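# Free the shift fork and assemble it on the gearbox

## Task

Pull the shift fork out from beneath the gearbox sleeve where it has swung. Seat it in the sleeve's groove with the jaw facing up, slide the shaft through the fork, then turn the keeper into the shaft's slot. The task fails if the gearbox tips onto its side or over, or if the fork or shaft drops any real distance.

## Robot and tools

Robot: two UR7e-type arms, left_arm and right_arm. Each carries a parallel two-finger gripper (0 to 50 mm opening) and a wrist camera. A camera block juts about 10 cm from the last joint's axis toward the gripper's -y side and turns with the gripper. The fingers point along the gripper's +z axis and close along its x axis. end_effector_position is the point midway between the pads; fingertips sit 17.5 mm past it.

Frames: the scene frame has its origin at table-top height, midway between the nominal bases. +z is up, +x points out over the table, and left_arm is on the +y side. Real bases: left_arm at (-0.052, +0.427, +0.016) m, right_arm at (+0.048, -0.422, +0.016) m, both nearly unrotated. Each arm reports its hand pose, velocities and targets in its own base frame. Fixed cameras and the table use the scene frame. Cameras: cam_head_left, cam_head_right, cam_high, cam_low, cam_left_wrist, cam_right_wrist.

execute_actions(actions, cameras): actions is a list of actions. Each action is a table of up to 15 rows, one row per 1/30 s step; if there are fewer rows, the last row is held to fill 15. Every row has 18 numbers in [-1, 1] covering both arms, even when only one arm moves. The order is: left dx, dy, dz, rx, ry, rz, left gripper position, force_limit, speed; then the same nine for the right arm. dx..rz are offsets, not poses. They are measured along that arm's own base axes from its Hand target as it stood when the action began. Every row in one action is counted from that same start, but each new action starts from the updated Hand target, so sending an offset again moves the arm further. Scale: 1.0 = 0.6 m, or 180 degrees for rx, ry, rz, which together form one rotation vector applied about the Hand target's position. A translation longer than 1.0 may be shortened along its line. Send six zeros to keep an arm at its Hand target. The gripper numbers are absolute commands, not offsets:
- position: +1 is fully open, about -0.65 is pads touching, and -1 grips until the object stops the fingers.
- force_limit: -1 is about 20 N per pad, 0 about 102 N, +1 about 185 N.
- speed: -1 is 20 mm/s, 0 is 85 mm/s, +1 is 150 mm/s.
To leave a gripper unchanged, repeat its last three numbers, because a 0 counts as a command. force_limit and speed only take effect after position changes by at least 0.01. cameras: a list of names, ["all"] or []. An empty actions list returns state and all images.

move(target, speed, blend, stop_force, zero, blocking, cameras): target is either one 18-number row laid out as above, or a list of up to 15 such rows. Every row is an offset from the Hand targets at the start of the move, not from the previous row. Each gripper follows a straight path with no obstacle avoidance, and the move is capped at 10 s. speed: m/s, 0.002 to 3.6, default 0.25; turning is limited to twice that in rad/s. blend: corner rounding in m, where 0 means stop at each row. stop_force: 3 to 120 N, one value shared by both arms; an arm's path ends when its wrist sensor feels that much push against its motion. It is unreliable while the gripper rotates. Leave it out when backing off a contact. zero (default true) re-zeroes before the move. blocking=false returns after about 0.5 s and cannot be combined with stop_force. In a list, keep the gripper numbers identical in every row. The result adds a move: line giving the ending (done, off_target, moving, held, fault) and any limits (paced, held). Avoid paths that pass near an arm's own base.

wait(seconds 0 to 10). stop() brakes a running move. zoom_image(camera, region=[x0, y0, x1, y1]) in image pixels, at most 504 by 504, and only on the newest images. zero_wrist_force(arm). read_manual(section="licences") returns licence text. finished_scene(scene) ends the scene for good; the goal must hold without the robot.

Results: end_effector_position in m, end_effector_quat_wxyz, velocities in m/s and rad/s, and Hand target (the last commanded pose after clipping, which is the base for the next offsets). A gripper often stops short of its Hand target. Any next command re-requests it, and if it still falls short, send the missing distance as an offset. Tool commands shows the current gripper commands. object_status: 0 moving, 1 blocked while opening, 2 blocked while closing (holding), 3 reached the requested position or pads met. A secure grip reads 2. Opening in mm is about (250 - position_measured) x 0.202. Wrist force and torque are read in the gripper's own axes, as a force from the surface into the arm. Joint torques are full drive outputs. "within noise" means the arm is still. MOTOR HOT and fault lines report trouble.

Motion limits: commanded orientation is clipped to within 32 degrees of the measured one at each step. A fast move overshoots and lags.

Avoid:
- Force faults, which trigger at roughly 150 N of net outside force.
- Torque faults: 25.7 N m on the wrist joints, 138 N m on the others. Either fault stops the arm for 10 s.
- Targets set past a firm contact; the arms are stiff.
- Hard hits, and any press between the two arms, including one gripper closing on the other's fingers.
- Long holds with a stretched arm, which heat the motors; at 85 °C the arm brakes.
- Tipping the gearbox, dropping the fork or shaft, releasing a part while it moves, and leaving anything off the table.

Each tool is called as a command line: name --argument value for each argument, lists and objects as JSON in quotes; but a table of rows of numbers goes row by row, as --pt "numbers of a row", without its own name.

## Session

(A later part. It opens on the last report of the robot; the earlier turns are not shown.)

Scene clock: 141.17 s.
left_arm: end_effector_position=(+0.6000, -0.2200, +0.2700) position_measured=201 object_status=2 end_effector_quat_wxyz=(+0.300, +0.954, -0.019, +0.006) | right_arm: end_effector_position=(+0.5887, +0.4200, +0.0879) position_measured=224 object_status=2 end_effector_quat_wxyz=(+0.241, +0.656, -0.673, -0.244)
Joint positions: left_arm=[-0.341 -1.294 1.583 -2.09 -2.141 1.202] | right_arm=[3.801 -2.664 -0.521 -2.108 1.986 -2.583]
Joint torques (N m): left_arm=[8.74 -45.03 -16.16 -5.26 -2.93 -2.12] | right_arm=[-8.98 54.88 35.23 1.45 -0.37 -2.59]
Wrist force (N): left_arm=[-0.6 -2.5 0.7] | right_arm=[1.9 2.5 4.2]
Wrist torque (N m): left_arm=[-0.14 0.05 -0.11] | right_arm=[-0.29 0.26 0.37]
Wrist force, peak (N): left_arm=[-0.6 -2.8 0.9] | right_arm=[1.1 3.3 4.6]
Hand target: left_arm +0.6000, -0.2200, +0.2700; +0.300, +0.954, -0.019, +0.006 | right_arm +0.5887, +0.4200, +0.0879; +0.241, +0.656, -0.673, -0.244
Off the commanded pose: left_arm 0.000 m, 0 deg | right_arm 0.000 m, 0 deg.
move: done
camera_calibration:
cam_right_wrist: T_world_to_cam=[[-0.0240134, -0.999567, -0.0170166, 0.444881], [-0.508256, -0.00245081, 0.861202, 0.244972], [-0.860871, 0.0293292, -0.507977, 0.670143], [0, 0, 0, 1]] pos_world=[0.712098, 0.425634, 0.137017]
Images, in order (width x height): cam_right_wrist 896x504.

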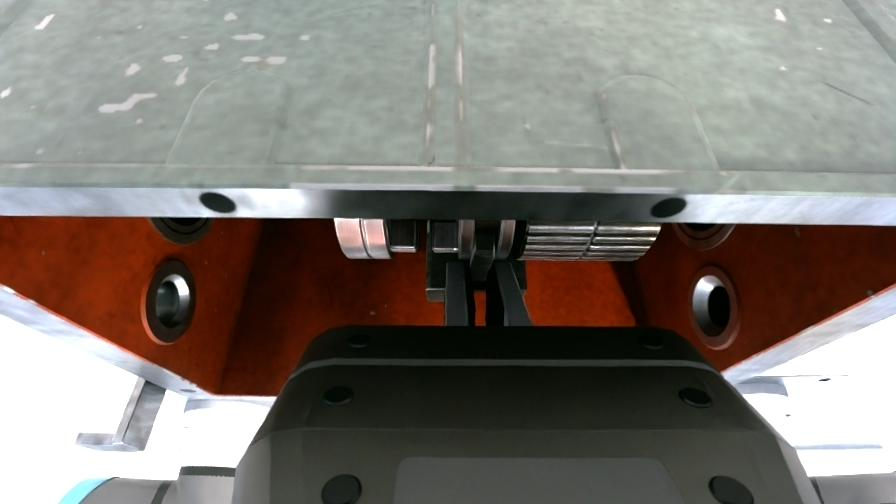

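move --target '[0,0,0,0,0,0,-1,0.4,-0.8,0.0042,0,0.0038,0,0,0,-1,-0.7,-1]' --speed 0.015 --cameras '["cam_right_wrist", "cam_left_wrist"]'

zoom_image --camera "cam_right_wrist" --region '[410, 225, 550, 303]'

zoom_image --camera "cam_left_wrist" --region '[505, 150, 645, 270]'

Scene clock: 142.20 s.
left_arm: end_effector_position=(+0.6000, -0.2200, +0.2700) position_measured=201 object_status=2 end_effector_quat_wxyz=(+0.300, +0.954, -0.019, +0.006) | right_arm: end_effector_position=(+0.5912, +0.4200, +0.0902) position_measured=224 object_status=2 end_effector_quat_wxyz=(+0.241, +0.656, -0.673, -0.244)
Joint positions: left_arm=[-0.341 -1.294 1.583 -2.09 -2.141 1.202] | right_arm=[3.799 -2.675 -0.494 -2.125 1.985 -2.585]
Joint torques (N m): left_arm=[8.66 -44.63 -15.85 -5.3 -2.96 -2.19] | right_arm=[-7.67 56.78 34.85 1.65 0.01 -2.46]
Wrist force (N): left_arm=[-0.6 -2.4 0.7] | right_arm=[3.5 -1.1 4.7]
Wrist torque (N m): left_arm=[-0.11 0.04 -0.12] | right_arm=[-0.34 0.29 0.39]
Wrist force, peak (N): left_arm=[-0.6 -2.9 0.8] | right_arm=[3.5 -1.1 4.7]
Hand target: left_arm +0.6000, -0.2200, +0.2700; +0.300, +0.954, -0.019, +0.006 | right_arm +0.5912, +0.4200, +0.0902; +0.241, +0.656, -0.673, -0.244
Off the commanded pose: left_arm 0.000 m, 0 deg | right_arm 0.000 m, 0 deg.
move: done
camera_calibration:
cam_left_wrist: T_world_to_cam=[[0.999585, -0.0168682, 0.0233374, -0.601704], [-0.0287786, -0.557539, 0.829651, -0.318135], [-0.000983226, -0.829979, -0.557794, 0.104027], [0, 0, 0, 1]] pos_world=[0.592401, -0.101182, 0.336009]
cam_right_wrist: T_world_to_cam=[[-0.0240992, -0.999564, -0.0170679, 0.445046], [-0.508257, -0.00245141, 0.861202, 0.244349], [-0.860868, 0.0294291, -0.507976, 0.673368], [0, 0, 0, 1]] pos_world=[0.714598, 0.425634, 0.139217]
Images, in order (width x height): cam_left_wrist 896x504, cam_right_wrist 896x504.

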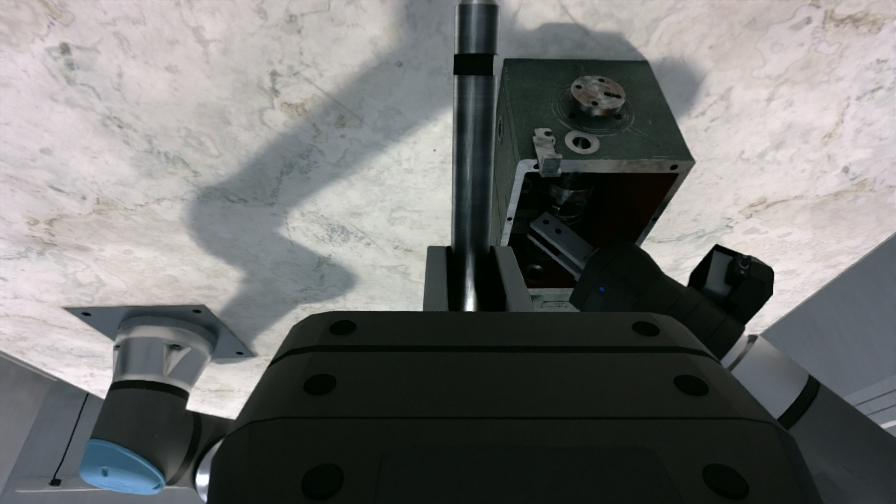

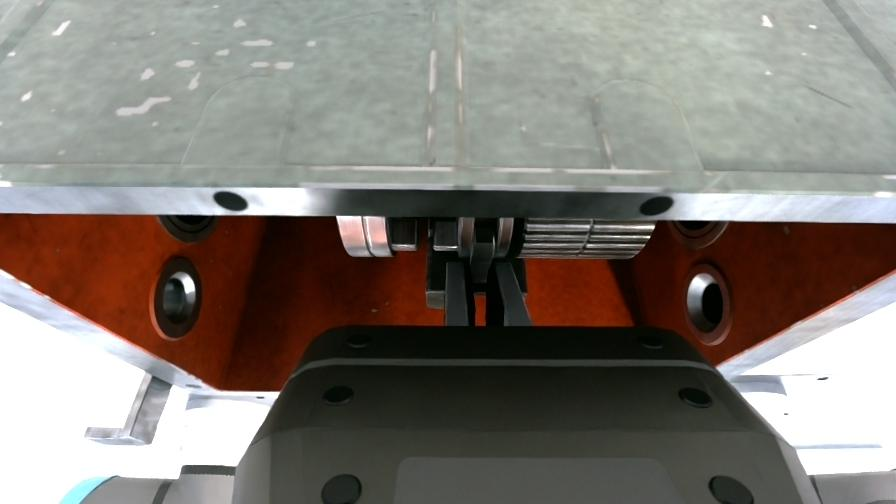

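Scaled by 3.600 from the camera's 896x504 image, which has a finer 1280x720 frame.

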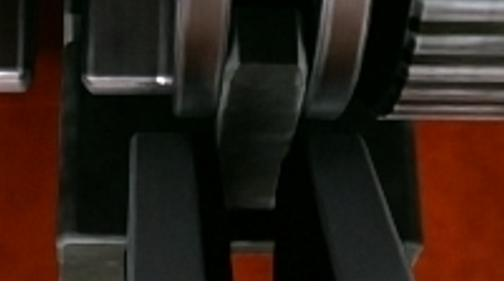

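Scaled by 3.600 from the camera's 896x504 image, which has a finer 1280x720 frame.

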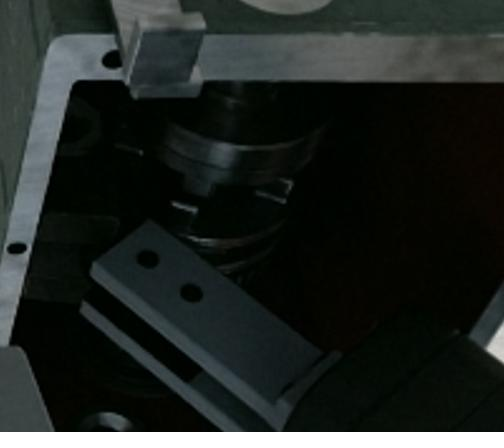

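zoom_image --camera "cam_left_wrist" --region '[505, 195, 565, 245]'

Scaled by 8.400 from the camera's 896x504 image, which has a finer 1280x720 frame.

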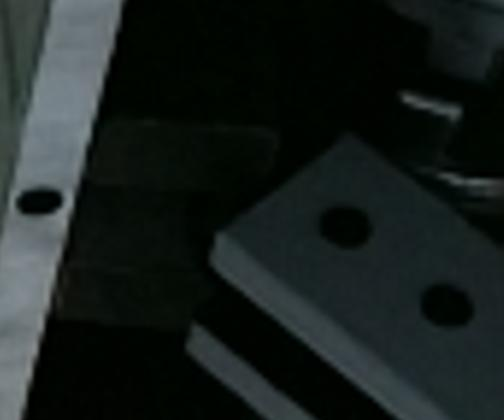

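move --pt "0.0333 0.233 -0.28 0.194 0 0 -1 0.4 -0.8 0.0020 0 0.0030 0 0 0 -1 -0.7 -1" --pt "0.0333 0.233 -0.428 0.194 0 0 -1 0.4 -0.8 0.0030 0 0.0035 0 0 0 -1 -0.7 -1" --speed '[0.25,0.15]' --blend 0.005 --cameras '["cam_left_wrist","cam_right_wrist"]'

Scene clock: 146.43 s.
left_arm: end_effector_position=(+0.6200, -0.0803, +0.0132) position_measured=201 object_status=2 end_effector_quat_wxyz=(+0.000, +1.000, -0.020, +0.000) | right_arm: end_effector_position=(+0.5930, +0.4200, +0.0923) position_measured=224 object_status=2 end_effector_quat_wxyz=(+0.241, +0.656, -0.673, -0.244) end_effector_velocity=(-0.002, +0.004, +0.001) end_effector_angular_velocity=(+0.001, -0.002, +0.006)
Joint positions: left_arm=[-0.344 -1.041 1.756 -2.286 -1.571 1.267] | right_arm=[3.798 -2.683 -0.473 -2.138 1.985 -2.586]
Joint velocities: left_arm=[within noise] | right_arm=[0.006 -0.001 0.003 0 0 0]
Joint torques (N m): left_arm=[5.37 -33.96 -11.13 -4.73 1.43 1.21] | right_arm=[-6.89 57.23 35.18 1.48 0.07 -2.52]
Wrist force (N): left_arm=[-0.5 0.4 1.6] | right_arm=[4.3 -0.1 4.6]
Wrist torque (N m): left_arm=[0.10 0.08 0.05] | right_arm=[-0.30 0.30 0.39]
Wrist force, peak (N): left_arm=[-0.4 0.2 3.5] | right_arm=[3.8 -2.1 4.9]
Hand target: left_arm +0.6200, -0.0802, +0.0132; +0.000, +1.000, -0.020, +0.000 | right_arm +0.5930, +0.4200, +0.0923; +0.241, +0.656, -0.673, -0.244
Off the commanded pose: left_arm 0.000 m, 0 deg | right_arm 0.000 m, 0 deg.
move: done
camera_calibration:
cam_left_wrist: T_world_to_cam=[[0.999585, -0.0271907, 0.00948259, -0.613893], [-0.02878, -0.932042, 0.361206, -0.0505462], [-0.000983286, -0.361329, -0.932438, 0.119355], [0, 0, 0, 1]] pos_world=[0.612301, -0.0206769, 0.13537]
cam_right_wrist: T_world_to_cam=[[-0.0240136, -0.999567, -0.0170163, 0.445062], [-0.508256, -0.00245045, 0.861202, 0.243419], [-0.860871, 0.0293292, -0.507977, 0.676166], [0, 0, 0, 1]] pos_world=[0.716498, 0.425634, 0.141417]
Images, in order (width x height): cam_left_wrist 896x504, cam_right_wrist 896x504.

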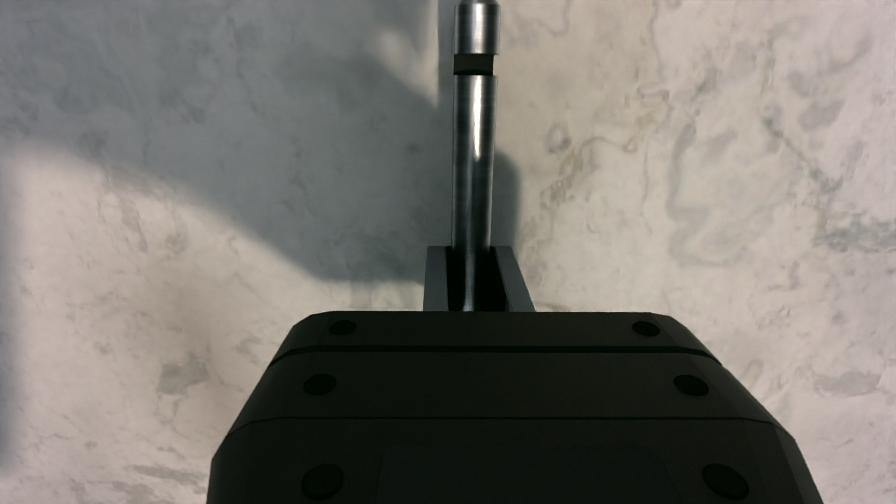

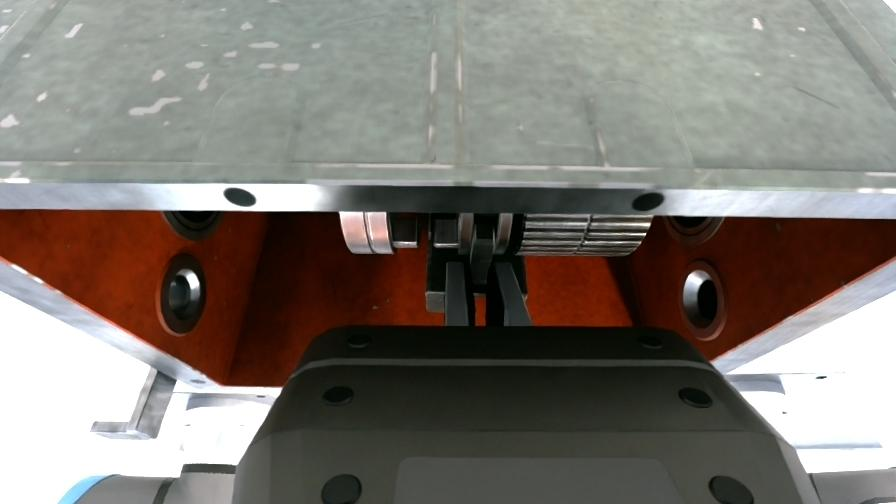

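move --target '[0,0,-0.0215,0,0,0,-1,0.4,-0.8,0,0,0,0,0,0,-1,-0.7,-1]' --speed 0.02 --stop_force 5

zoom_image --camera "cam_right_wrist" --region '[410, 225, 550, 303]'

Scene clock: 148.20 s.
left_arm: end_effector_position=(+0.6200, -0.0802, +0.0038) position_measured=201 object_status=2 end_effector_quat_wxyz=(+0.000, +1.000, -0.020, +0.000) | right_arm: end_effector_position=(+0.5930, +0.4200, +0.0923) position_measured=224 object_status=2 end_effector_quat_wxyz=(+0.241, +0.656, -0.673, -0.244)
Joint positions: left_arm=[-0.343 -1.026 1.762 -2.307 -1.571 1.267] | right_arm=[3.798 -2.683 -0.473 -2.138 1.985 -2.586]
Joint torques (N m): left_arm=[7.19 -49.78 -27.36 -3.16 1.14 1.49] | right_arm=[-7.45 55.87 34.74 1.73 0.08 -2.77]
Wrist force (N): left_arm=[0.1 0.5 -0.2] | right_arm=[4.3 -0.3 4.3]
Wrist torque (N m): left_arm=[0.05 0.02 0.05] | right_arm=[-0.33 0.31 0.39]
Wrist force, peak (N): left_arm=[-2.2 -0.7 -30.2] | right_arm=[4.5 -0.2 4.7]
Hand target: left_arm +0.6200, -0.0802, +0.0038; +0.000, +1.000, -0.020, +0.000 (not the last commanded pose) | right_arm +0.5930, +0.4200, +0.0923; +0.241, +0.656, -0.673, -0.244
Off the commanded pose: left_arm 0.004 m, 0 deg | right_arm 0.000 m, 0 deg.
move: contact (left_arm)

Scaled by 3.600 from the camera's 896x504 image, which has a finer 1280x720 frame.
This view is cut from an older image: the scene may have changed since it was taken.

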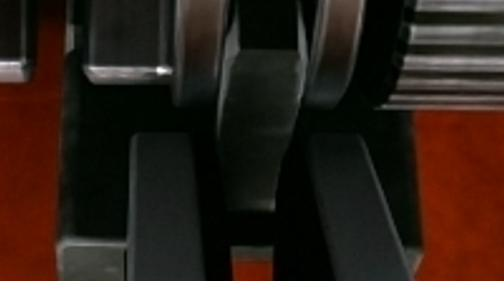

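move --target '[0,0,-0.0006,0,0,0,-0.2,0.4,-1,0,0,0,0,0,0,-1,-0.7,-1]' --speed 0.02 --cameras '["cam_left_wrist"]'

Scene clock: 149.07 s.
left_arm: end_effector_position=(+0.6200, -0.0802, +0.0035) position_measured=182 object_status=3 end_effector_quat_wxyz=(+0.000, +1.000, -0.020, +0.000) | right_arm: end_effector_position=(+0.5930, +0.4200, +0.0923) position_measured=224 object_status=2 end_effector_quat_wxyz=(+0.241, +0.656, -0.673, -0.244)
Joint positions: left_arm=[-0.343 -1.026 1.762 -2.308 -1.571 1.267] | right_arm=[3.798 -2.683 -0.473 -2.138 1.985 -2.586]
Joint torques (N m): left_arm=[7.16 -33.23 -10.13 -4.6 1 1.54] | right_arm=[-7.31 56.7 35.41 1.61 0.27 -2.66]
Wrist force (N): left_arm=[0.1 0.4 -0.2] | right_arm=[4.4 -0.1 4.2]
Wrist torque (N m): left_arm=[0.05 -0.01 0.06] | right_arm=[-0.32 0.31 0.39]
Wrist force, peak (N): left_arm=[-0.6 0.6 -0.1] | right_arm=[4.5 0.0 4.5]
Hand target: left_arm +0.6200, -0.0802, +0.0035; +0.000, +1.000, -0.020, +0.000 | right_arm +0.5930, +0.4200, +0.0923; +0.241, +0.656, -0.673, -0.244
Off the commanded pose: left_arm 0.000 m, 0 deg | right_arm 0.000 m, 0 deg.
move: done
camera_calibration:
cam_left_wrist: T_world_to_cam=[[0.999585, -0.027155, 0.00957594, -0.613909], [-0.0287804, -0.932043, 0.361204, -0.0469458], [-0.000883284, -0.36133, -0.932438, 0.110285], [0, 0, 0, 1]] pos_world=[0.612401, -0.0205769, 0.12567]
Images, in order (width x height): cam_left_wrist 896x504.

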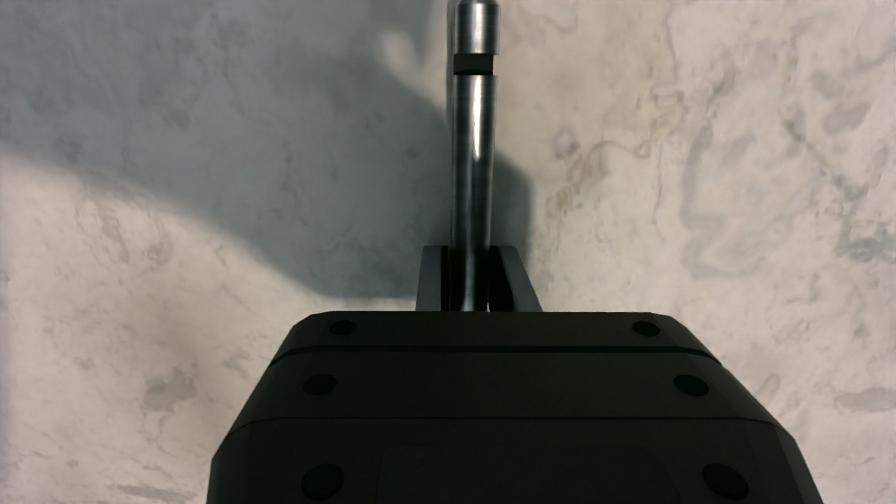

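move --pt "0 0 0.12 0 0 0 0.0 0.4 -0.5 0 0 0 0 0 0 -1 -0.7 -1" --pt "-0.02 -0.15 0.45 -0.06798 -0.06275 0.49688 0.0 0.4 -0.5 0 0 0 0 0 0 -1 -0.7 -1" --pt "0.0133 -0.595 0.43 -0.06798 -0.06275 0.49688 0.0 0.4 -0.5 0 0 0 0 0 0 -1 -0.7 -1" --speed '[0.2,0.45,0.35]' --blend 0.03 --cameras '["cam_left_wrist","cam_high"]'

Scene clock: 152.80 s.
left_arm: end_effector_position=(+0.6163, -0.3301, +0.2656) position_measured=152 object_status=3 end_effector_quat_wxyz=(+0.096, +0.716, +0.686, +0.091) | right_arm: end_effector_position=(+0.5930, +0.4200, +0.0923) position_measured=224 object_status=2 end_effector_quat_wxyz=(+0.241, +0.656, -0.673, -0.244)
Joint positions: left_arm=[-0.748 -1.233 1.408 -1.95 -1.401 -0.688] | right_arm=[3.798 -2.683 -0.473 -2.138 1.985 -2.586]
Joint torques (N m): left_arm=[8.76 -47.46 -16.39 -5.11 -1.18 1.99] | right_arm=[-6.58 54.91 35.11 1.27 0.29 -2.56]
Wrist force (N): left_arm=[-0.2 0.2 -0.3] | right_arm=[4.4 -0.3 4.4]
Wrist torque (N m): left_arm=[0.01 0.03 -0.15] | right_arm=[-0.35 0.30 0.39]
Wrist force, peak (N): left_arm=[-21.2 -2.0 3.4] | right_arm=[4.4 -0.2 4.5]
Hand target: left_arm +0.6163, -0.3301, +0.2656; +0.096, +0.716, +0.686, +0.091 (not the last commanded pose) | right_arm +0.5930, +0.4200, +0.0923; +0.241, +0.656, -0.673, -0.244
Off the commanded pose: left_arm 0.108 m, 0 deg | right_arm 0.000 m, 0 deg.
move: held (left_arm; a check stopped the path); path passed 2 of 3 targets; limits=held
pose unreachable (left arm): on one or more control steps of this call, first in action 0 (counted from 0), this arm could not follow its commanded pose, so it was not sent that pose on those steps. It may still have moved: this result reports where it is.
cause: moving toward the commanded pose would bring a part of the arm too close to another arm (this arm's gripper and a part of the right arm just beyond its joint 3 (elbow), at the place that arm is still heading or pushing toward).
camera_calibration:
cam_left_wrist: T_world_to_cam=[[0.0276242, 0.999611, 0.00383822, 0.320061], [0.805414, -0.0245314, 0.592205, -0.650456], [0.592069, -0.0132678, -0.805778, -0.0197549], [0, 0, 0, 1]] pos_world=[0.526741, -0.336155, 0.368057]
Images, in order (width x height): cam_high 896x504, cam_left_wrist 896x504.

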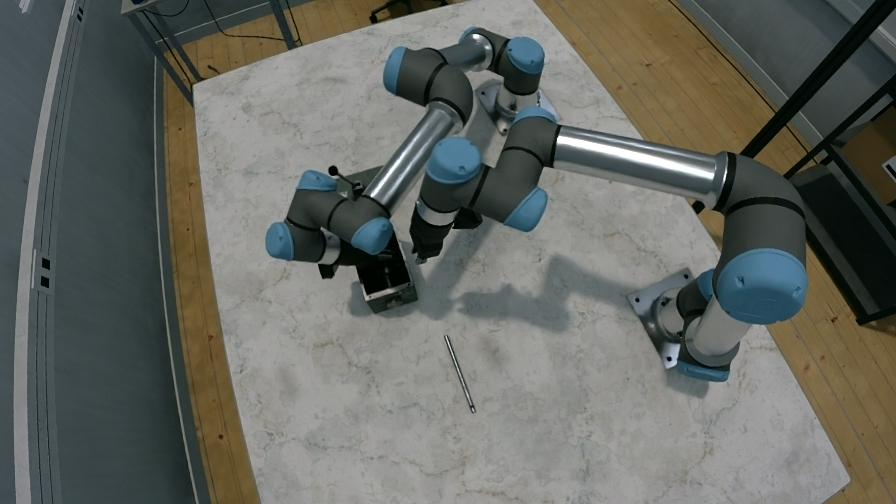

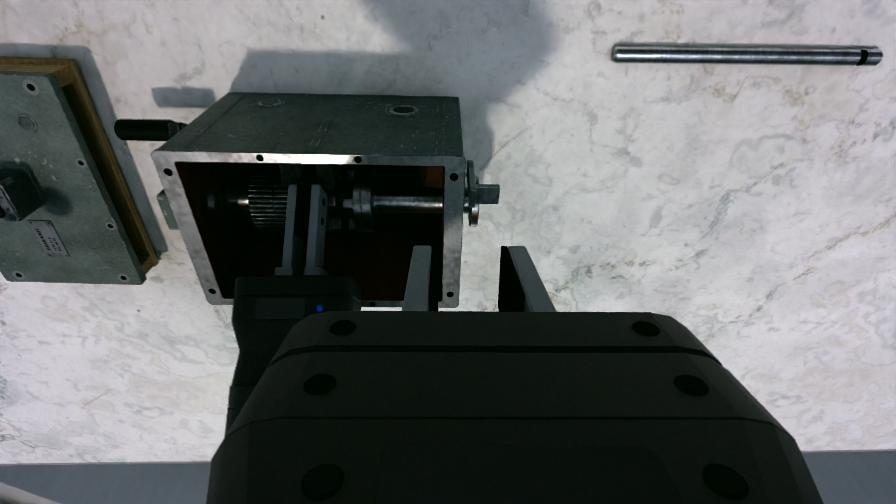

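zoom_image --camera "cam_left_wrist" --region '[160, 140, 480, 320]'

zoom_image --camera "cam_left_wrist" --region '[250, 150, 370, 240]'

Scaled by 1.575 from the camera's 896x504 image, which has a finer 1280x720 frame.

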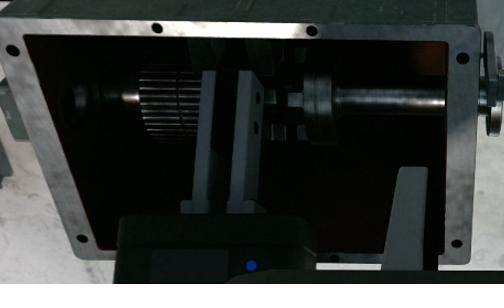

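Scaled by 4.200 from the camera's 896x504 image, which has a finer 1280x720 frame.

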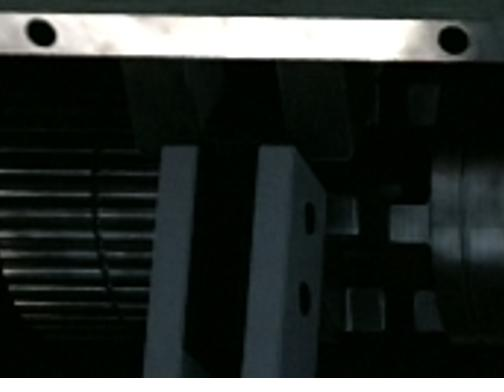

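move --pt "-0.0272 0.2668 0.0073 0.06798 0.06275 -0.49688 0.0 0.4 -0.5 0 0 0 0 0 0 -1 -0.7 -1" --pt "0.0062 0.4165 -0.2827 0.06798 0.06275 -0.49688 0.0 0.4 -0.5 0 0 0 0 0 0 -1 -0.7 -1" --speed '[0.4,0.3]' --blend 0.03 --cameras '["cam_left_wrist"]'

Scene clock: 164.20 s.
left_arm: end_effector_position=(+0.6200, -0.0802, +0.0960) position_measured=152 object_status=3 end_effector_quat_wxyz=(+0.001, +1.000, -0.021, -0.001) | right_arm: end_effector_position=(+0.5930, +0.4200, +0.0923) position_measured=224 object_status=2 end_effector_quat_wxyz=(+0.241, +0.656, -0.673, -0.244)
Joint positions: left_arm=[-0.342 -1.155 1.678 -2.093 -1.574 1.271] | right_arm=[3.798 -2.683 -0.473 -2.138 1.985 -2.586]
Joint torques (N m): left_arm=[9.24 -32.03 -13.34 -4.59 -1.44 1.9] | right_arm=[-8.18 56.66 34.63 1.68 0.53 -2.25]
Wrist force (N): left_arm=[-0.2 0.7 0.1] | right_arm=[4.7 -0.3 4.2]
Wrist torque (N m): left_arm=[0.13 0.03 -0.02] | right_arm=[-0.35 0.26 0.39]
Wrist force, peak (N): left_arm=[0.5 1.3 -2.4] | right_arm=[4.6 -0.2 4.5]
Hand target: left_arm +0.6200, -0.0802, +0.0960; +0.001, +1.000, -0.021, -0.001 | right_arm +0.5930, +0.4200, +0.0923; +0.241, +0.656, -0.673, -0.244
Off the commanded pose: left_arm 0.000 m, 0 deg | right_arm 0.000 m, 0 deg.
move: done
camera_calibration:
cam_left_wrist: T_world_to_cam=[[0.999554, -0.0290302, 0.00694348, -0.614637], [-0.0295681, -0.931138, 0.363466, -0.0800148], [-0.00408616, -0.363509, -0.931582, 0.198294], [0, 0, 0, 1]] pos_world=[0.612807, -0.0202662, 0.218077]
Images, in order (width x height): cam_left_wrist 896x504.

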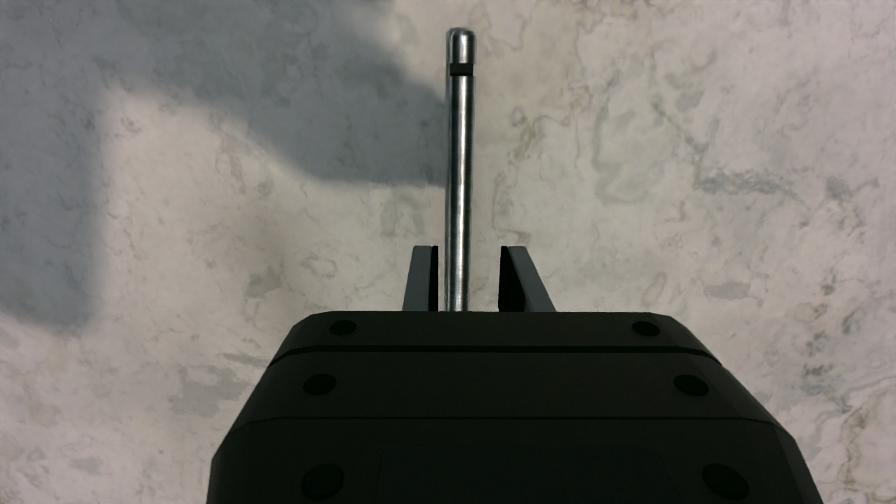

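move --pt "0 0 -0.1525 0 0 0 0.0 0.4 -0.5 0 0 0 0 0 0 -1 -0.7 -1" --pt "0 0 -0.1525 0 0 0 -1 0.4 -0.8 0 0 0 0 0 0 -1 -0.7 -1" --speed 0.12 --cameras '["cam_left_wrist"]'

Scene clock: 166.20 s.
left_arm: end_effector_position=(+0.6200, -0.0802, +0.0045) position_measured=201 object_status=2 end_effector_quat_wxyz=(+0.001, +1.000, -0.021, -0.001) | right_arm: end_effector_position=(+0.5930, +0.4200, +0.0923) position_measured=224 object_status=2 end_effector_quat_wxyz=(+0.241, +0.656, -0.673, -0.244)
Joint positions: left_arm=[-0.342 -1.027 1.76 -2.303 -1.574 1.271] | right_arm=[3.798 -2.683 -0.473 -2.138 1.985 -2.586]
Joint torques (N m): left_arm=[-3.7 -32.99 -10.44 -4.53 0.74 -1.22] | right_arm=[-7.26 56.1 34.78 1.38 0.15 -2.55]
Wrist force (N): left_arm=[0.0 0.1 0.0] | right_arm=[4.3 -0.3 4.6]
Wrist torque (N m): left_arm=[0.01 0.02 -0.04] | right_arm=[-0.33 0.30 0.39]
Wrist force, peak (N): left_arm=[0.0 0.2 -1.8] | right_arm=[4.6 -0.2 4.4]
Hand target: left_arm +0.6200, -0.0802, +0.0045; +0.001, +1.000, -0.021, -0.001 | right_arm +0.5930, +0.4200, +0.0923; +0.241, +0.656, -0.673, -0.244
Off the commanded pose: left_arm 0.000 m, 0 deg | right_arm 0.000 m, 0 deg.
move: done
camera_calibration:
cam_left_wrist: T_world_to_cam=[[0.999557, -0.028937, 0.00690751, -0.613997], [-0.0294681, -0.931141, 0.363467, -0.0468191], [-0.00408578, -0.363509, -0.931582, 0.113054], [0, 0, 0, 1]] pos_world=[0.612808, -0.0202663, 0.126577]
Images, in order (width x height): cam_left_wrist 896x504.

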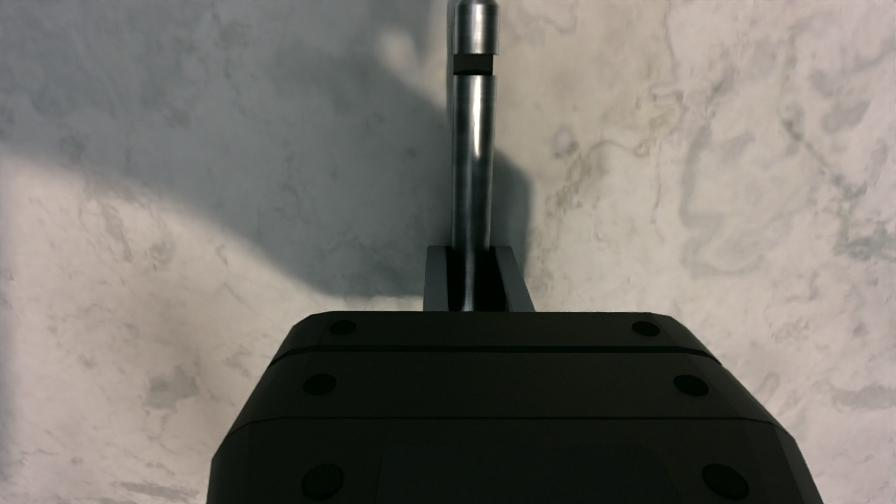

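move --pt "0 0 0.2 0 0 0 -1 0.4 -0.8 0 0 0 0 0 0 -1 -0.7 -1" --pt "0.0 -0.1 0.42 0.19589 -0.40236 -0.16313 -1 0.4 -0.8 0 0 0 0 0 0 -1 -0.7 -1" --pt "0.0585 -0.2918 0.3515 0.19589 -0.40236 -0.16313 -1 0.4 -0.8 0 0 0 0 0 0 -1 -0.7 -1" --speed '[0.25,0.35,0.2]' --blend '[0.03,0.03,0]' --cameras '["cam_left_wrist","cam_high","cam_right_wrist"]'

Scene clock: 170.70 s.
left_arm: end_effector_position=(+0.6551, -0.2552, +0.2154) position_measured=201 object_status=2 end_effector_quat_wxyz=(-0.291, +0.729, -0.249, +0.568) | right_arm: end_effector_position=(+0.5930, +0.4200, +0.0923) position_measured=224 object_status=2 end_effector_quat_wxyz=(+0.241, +0.656, -0.673, -0.244)
Joint positions: left_arm=[-0.898 -0.952 1.994 -3.823 -0.558 2.065] | right_arm=[3.798 -2.683 -0.473 -2.138 1.985 -2.586]
Joint torques (N m): left_arm=[-10.41 -31.6 -23.1 -1.18 2.19 -2.12] | right_arm=[-5.82 56.39 34.65 1.47 0.39 -2.27]
Wrist force (N): left_arm=[-1.2 3.4 1.3] | right_arm=[4.4 -0.3 4.4]
Wrist torque (N m): left_arm=[0.14 0.22 0.40] | right_arm=[-0.33 0.28 0.39]
Wrist force, peak (N): left_arm=[-0.3 5.9 1.3] | right_arm=[4.5 -0.3 4.6]
Hand target: left_arm +0.6551, -0.2552, +0.2154; -0.291, +0.729, -0.249, +0.568 | right_arm +0.5930, +0.4200, +0.0923; +0.241, +0.656, -0.673, -0.244
Off the commanded pose: left_arm 0.000 m, 0 deg | right_arm 0.000 m, 0 deg.
move: done
camera_calibration:
cam_left_wrist: T_world_to_cam=[[0.223482, -0.685116, 0.693305, -0.462512], [-0.378964, -0.716407, -0.585788, 0.202828], [0.898021, -0.131824, -0.419738, -0.395996], [0, 0, 0, 1]] pos_world=[0.535841, -0.223769, 0.273261]
cam_right_wrist: T_world_to_cam=[[-0.0240136, -0.999567, -0.0170163, 0.445062], [-0.508256, -0.00245045, 0.861202, 0.243419], [-0.860871, 0.0293292, -0.507977, 0.676166], [0, 0, 0, 1]] pos_world=[0.716498, 0.425634, 0.141417]
Images, in order (width x height): cam_high 896x504, cam_left_wrist 896x504, cam_right_wrist 896x504.

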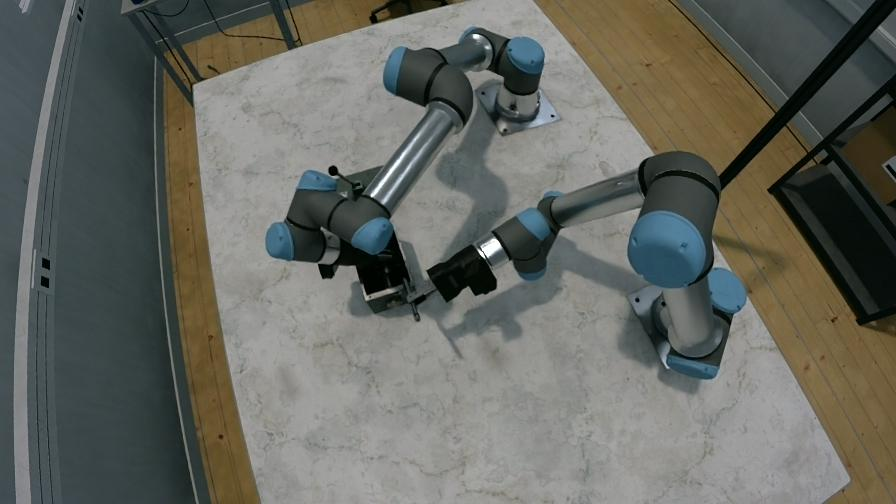

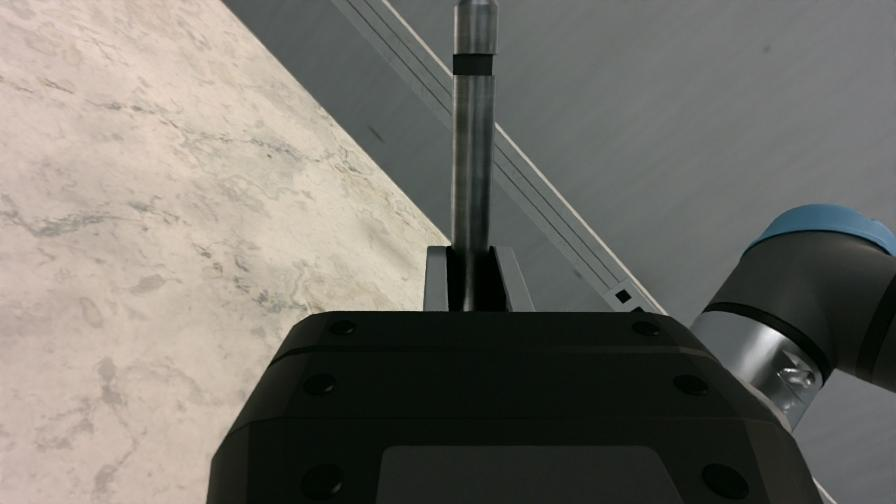

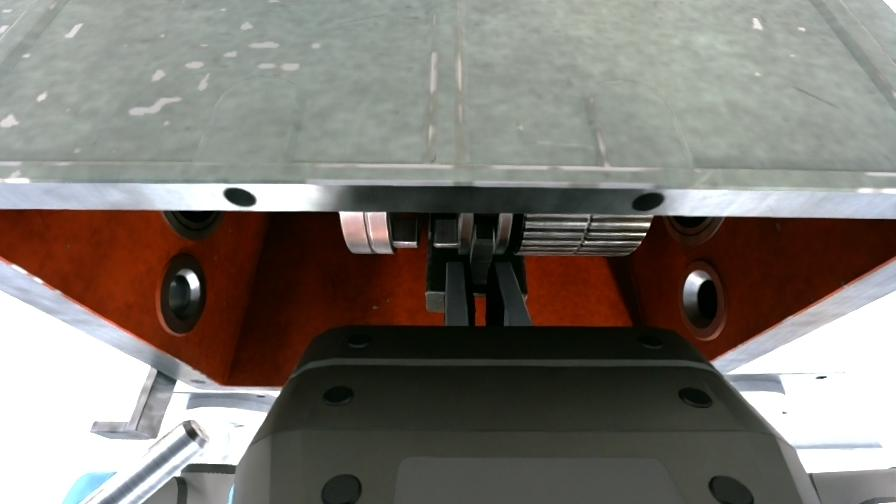

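move --target '[-0.0038,-0.0883,-0.0883,0,0,0,-1,0.4,-0.8,0,0,0,0,0,0,-1,-0.7,-1]' --speed 0.1 --cameras '["cam_right_wrist"]'

Scene clock: 172.17 s.
left_arm: end_effector_position=(+0.6528, -0.3082, +0.1624) position_measured=201 object_status=2 end_effector_quat_wxyz=(-0.291, +0.729, -0.249, +0.568) | right_arm: end_effector_position=(+0.5930, +0.4200, +0.0923) position_measured=224 object_status=2 end_effector_quat_wxyz=(+0.241, +0.656, -0.673, -0.244)
Joint positions: left_arm=[-0.965 -0.804 1.904 -3.839 -0.495 2.015] | right_arm=[3.798 -2.683 -0.473 -2.138 1.985 -2.586]
Joint torques (N m): left_arm=[-10.2 -34.35 -21.3 -1.14 2.37 -2.21] | right_arm=[-6.88 56.26 35.2 1.56 0.25 -2.26]
Wrist force (N): left_arm=[-1.3 3.5 0.4] | right_arm=[4.4 -0.2 4.3]
Wrist torque (N m): left_arm=[0.16 0.25 0.43] | right_arm=[-0.33 0.30 0.39]
Wrist force, peak (N): left_arm=[-1.0 5.2 0.3] | right_arm=[4.5 -0.2 4.6]
Hand target: left_arm +0.6528, -0.3082, +0.1624; -0.291, +0.729, -0.249, +0.568 | right_arm +0.5930, +0.4200, +0.0923; +0.241, +0.656, -0.673, -0.244
Off the commanded pose: left_arm 0.000 m, 0 deg | right_arm 0.000 m, 0 deg.
move: done
camera_calibration:
cam_right_wrist: T_world_to_cam=[[-0.0240136, -0.999567, -0.0170163, 0.445062], [-0.508256, -0.00245045, 0.861202, 0.243419], [-0.860871, 0.0293292, -0.507977, 0.676166], [0, 0, 0, 1]] pos_world=[0.716498, 0.425634, 0.141417]
Images, in order (width x height): cam_right_wrist 896x504.

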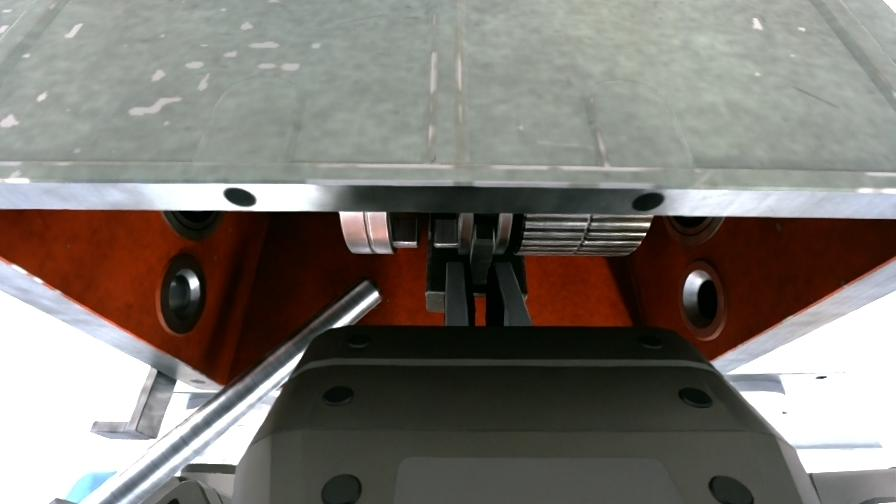

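move --target '[-0.0008,-0.0212,-0.0295,0,0,0,-1,0.4,-0.8,0,0,0,0,0,0,-1,-0.7,-1]' --speed 0.05 --cameras '["cam_right_wrist"]'

zoom_image --camera "cam_right_wrist" --region '[340, 200, 520, 330]'

Scene clock: 173.33 s.
left_arm: end_effector_position=(+0.6523, -0.3209, +0.1447) position_measured=201 object_status=2 end_effector_quat_wxyz=(-0.291, +0.729, -0.249, +0.568) | right_arm: end_effector_position=(+0.5930, +0.4200, +0.0923) position_measured=224 object_status=2 end_effector_quat_wxyz=(+0.241, +0.656, -0.673, -0.244)
Joint positions: left_arm=[-0.98 -0.758 1.877 -3.847 -0.481 2.002] | right_arm=[3.798 -2.683 -0.473 -2.138 1.985 -2.586]
Joint torques (N m): left_arm=[-10.38 -35.19 -19.92 -4.16 2.36 -2.19] | right_arm=[-7.05 56.18 35.46 1.69 0.3 -2.08]
Wrist force (N): left_arm=[-1.0 3.6 0.5] | right_arm=[4.3 -0.3 4.5]
Wrist torque (N m): left_arm=[0.14 0.18 0.42] | right_arm=[-0.34 0.32 0.39]
Wrist force, peak (N): left_arm=[-1.3 4.4 0.6] | right_arm=[4.5 -0.2 4.6]
Hand target: left_arm +0.6523, -0.3209, +0.1447; -0.291, +0.729, -0.249, +0.568 | right_arm +0.5930, +0.4200, +0.0923; +0.241, +0.656, -0.673, -0.244
Off the commanded pose: left_arm 0.000 m, 0 deg | right_arm 0.000 m, 0 deg.
move: done
camera_calibration:
cam_right_wrist: T_world_to_cam=[[-0.0240136, -0.999567, -0.0170163, 0.445062], [-0.508256, -0.00245045, 0.861202, 0.243419], [-0.860871, 0.0293292, -0.507977, 0.676166], [0, 0, 0, 1]] pos_world=[0.716498, 0.425634, 0.141417]
Images, in order (width x height): cam_right_wrist 896x504.

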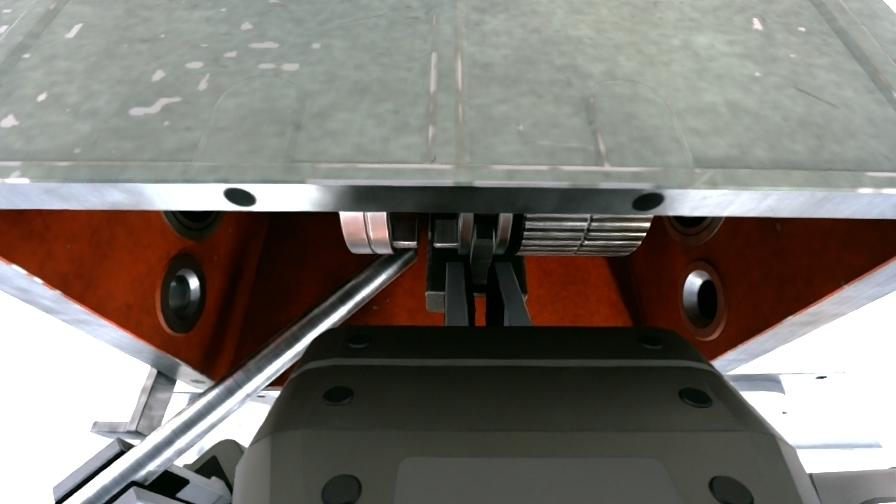

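Scaled by 2.800 from the camera's 896x504 image, which has a finer 1280x720 frame.

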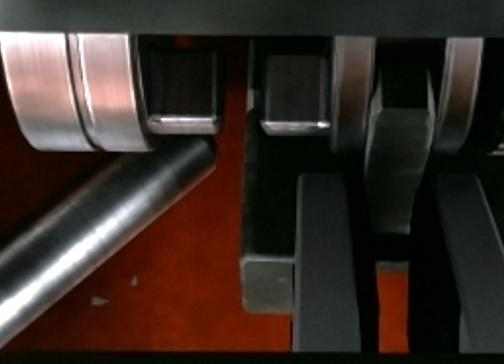

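move --target '[0,-0.022,0,0,0,0,-1,0.4,-0.8,0,0,0,0,0,0,-1,-0.7,-1]' --speed 0.01 --stop_force 10 --cameras '["cam_right_wrist"]'

zoom_image --camera "cam_right_wrist" --region '[340, 200, 520, 330]'

Scene clock: 175.57 s.
left_arm: end_effector_position=(+0.6523, -0.3341, +0.1447) position_measured=201 object_status=2 end_effector_quat_wxyz=(-0.291, +0.729, -0.249, +0.568) | right_arm: end_effector_position=(+0.5931, +0.4200, +0.0923) position_measured=224 object_status=2 end_effector_quat_wxyz=(+0.241, +0.656, -0.673, -0.244)
Joint positions: left_arm=[-0.994 -0.75 1.852 -3.819 -0.469 1.99] | right_arm=[3.798 -2.683 -0.473 -2.138 1.985 -2.586]
Joint torques (N m): left_arm=[-15.47 -41.68 -26.35 -3.08 0.67 -3.42] | right_arm=[5.45 56.06 25.64 4 5.04 -2.06]
Wrist force (N): left_arm=[-12.9 1.9 1.6] | right_arm=[12.8 0.6 -3.3]
Wrist torque (N m): left_arm=[0.29 0.13 1.78] | right_arm=[-0.28 0.53 0.42]
Wrist force, peak (N): left_arm=[-13.2 1.8 1.9] | right_arm=[13.1 0.4 -3.3]
Hand target: left_arm +0.6523, -0.3341, +0.1447; -0.291, +0.729, -0.249, +0.568 | right_arm +0.5930, +0.4200, +0.0923; +0.241, +0.656, -0.673, -0.244
Off the commanded pose: left_arm 0.000 m, 0 deg | right_arm 0.000 m, 0 deg.
move: done
camera_calibration:
cam_right_wrist: T_world_to_cam=[[-0.0240152, -0.999567, -0.0170178, 0.445063], [-0.508301, -0.00244948, 0.861176, 0.243454], [-0.860845, 0.0293314, -0.508022, 0.676152], [0, 0, 0, 1]] pos_world=[0.716498, 0.425634, 0.141417]
Images, in order (width x height): cam_right_wrist 896x504.

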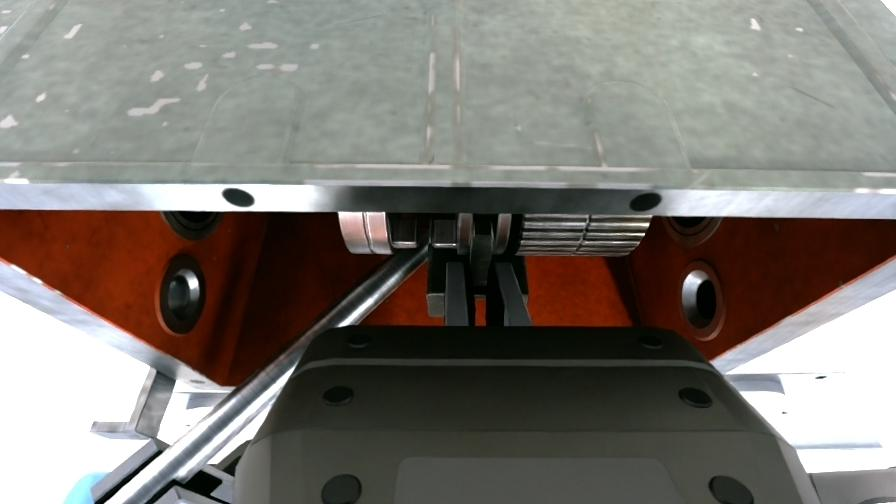

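Scaled by 2.800 from the camera's 896x504 image, which has a finer 1280x720 frame.

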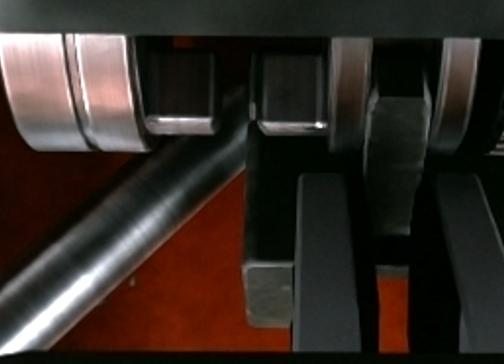

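move --target '[0,0,0,0,0,0,-1,0.4,-0.8,0,0,0,0,0,0,-0.35,-0.7,-1]' --speed 0.05 --cameras '["cam_right_wrist"]'

zoom_image --camera "cam_right_wrist" --region '[340, 200, 520, 330]'

Scene clock: 176.53 s.
left_arm: end_effector_position=(+0.6523, -0.3342, +0.1447) position_measured=201 object_status=2 end_effector_quat_wxyz=(-0.291, +0.729, -0.249, +0.568) | right_arm: end_effector_position=(+0.5931, +0.4201, +0.0923) position_measured=205 object_status=3 end_effector_quat_wxyz=(+0.241, +0.656, -0.673, -0.244)
Joint positions: left_arm=[-0.994 -0.75 1.852 -3.819 -0.469 1.99] | right_arm=[3.798 -2.683 -0.473 -2.138 1.985 -2.586]
Joint torques (N m): left_arm=[-10.01 -42.71 -22.67 -3.18 0.71 -2.28] | right_arm=[5.81 56.39 19.91 -0.13 -1.1 -2.06]
Wrist force (N): left_arm=[-9.9 2.9 0.7] | right_arm=[-2.6 -1.0 -3.3]
Wrist torque (N m): left_arm=[0.05 0.19 1.43] | right_arm=[-0.22 0.28 0.32]
Wrist force, peak (N): left_arm=[-13.0 1.6 2.1] | right_arm=[13.1 0.4 -3.2]
Hand target: left_arm +0.6523, -0.3341, +0.1447; -0.291, +0.729, -0.249, +0.568 | right_arm +0.5930, +0.4200, +0.0923; +0.241, +0.656, -0.673, -0.244
Off the commanded pose: left_arm 0.000 m, 0 deg | right_arm 0.000 m, 0 deg.
move: done
camera_calibration:
cam_right_wrist: T_world_to_cam=[[-0.0241009, -0.999564, -0.0170691, 0.445131], [-0.508301, -0.00245008, 0.861176, 0.243454], [-0.860842, 0.0294314, -0.50802, 0.676108], [0, 0, 0, 1]] pos_world=[0.716498, 0.425634, 0.141417]
Images, in order (width x height): cam_right_wrist 896x504.

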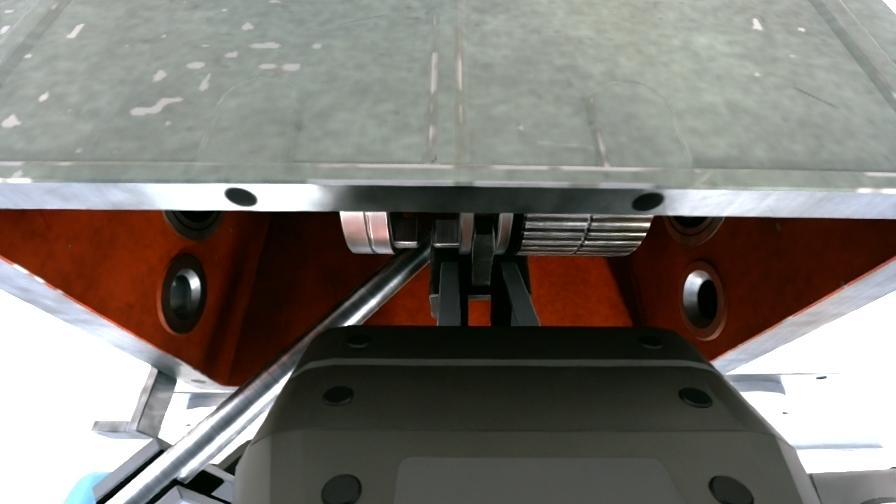

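Scaled by 2.800 from the camera's 896x504 image, which has a finer 1280x720 frame.

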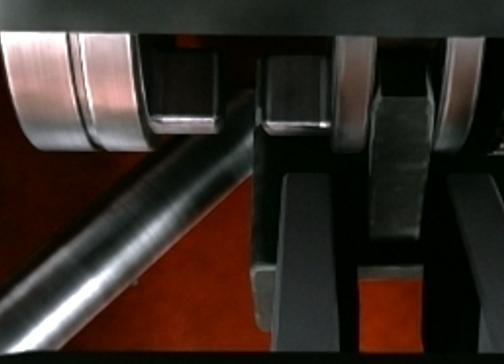

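move --target '[0,0,0,0,0,0,-1,0.4,-0.8,0,0,0,0,0,0,0.85,-0.7,-0.5]' --speed 0.05 --cameras '["cam_right_wrist"]'

zoom_image --camera "cam_right_wrist" --region '[340, 200, 600, 330]'

Scene clock: 177.60 s.
left_arm: end_effector_position=(+0.6523, -0.3342, +0.1447) position_measured=201 object_status=2 end_effector_quat_wxyz=(-0.291, +0.729, -0.249, +0.568) | right_arm: end_effector_position=(+0.5930, +0.4200, +0.0923) position_measured=25 object_status=3 end_effector_quat_wxyz=(+0.241, +0.656, -0.673, -0.244)
Joint positions: left_arm=[-0.994 -0.75 1.852 -3.819 -0.469 1.99] | right_arm=[3.798 -2.683 -0.473 -2.138 1.985 -2.586]
Joint torques (N m): left_arm=[0.27 -42.92 -14.98 -3.16 0.28 0.3] | right_arm=[3.31 57.46 18.13 1.66 0.41 -2.41]
Wrist force (N): left_arm=[-6.6 -1.2 -0.7] | right_arm=[-1.8 -1.4 1.1]
Wrist torque (N m): left_arm=[0.00 0.16 1.04] | right_arm=[-0.21 0.21 0.31]
Wrist force, peak (N): left_arm=[-10.6 3.6 0.8] | right_arm=[-2.7 -1.2 -3.9]
Hand target: left_arm +0.6523, -0.3341, +0.1447; -0.291, +0.729, -0.249, +0.568 | right_arm +0.5930, +0.4200, +0.0923; +0.241, +0.656, -0.673, -0.244
Off the commanded pose: left_arm 0.000 m, 0 deg | right_arm 0.000 m, 0 deg.
move: done
camera_calibration:
cam_right_wrist: T_world_to_cam=[[-0.0240136, -0.999567, -0.0170163, 0.445059], [-0.508256, -0.00245045, 0.861202, 0.243368], [-0.860871, 0.0293292, -0.507977, 0.676079], [0, 0, 0, 1]] pos_world=[0.716398, 0.425634, 0.141417]
Images, in order (width x height): cam_right_wrist 896x504.

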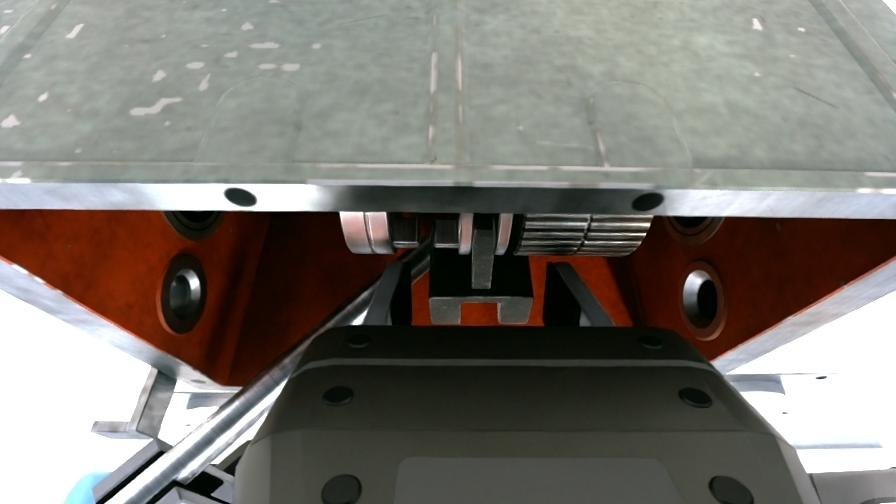

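Scaled by 1.938 from the camera's 896x504 image, which has a finer 1280x720 frame.

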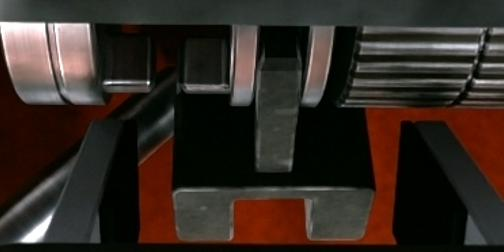

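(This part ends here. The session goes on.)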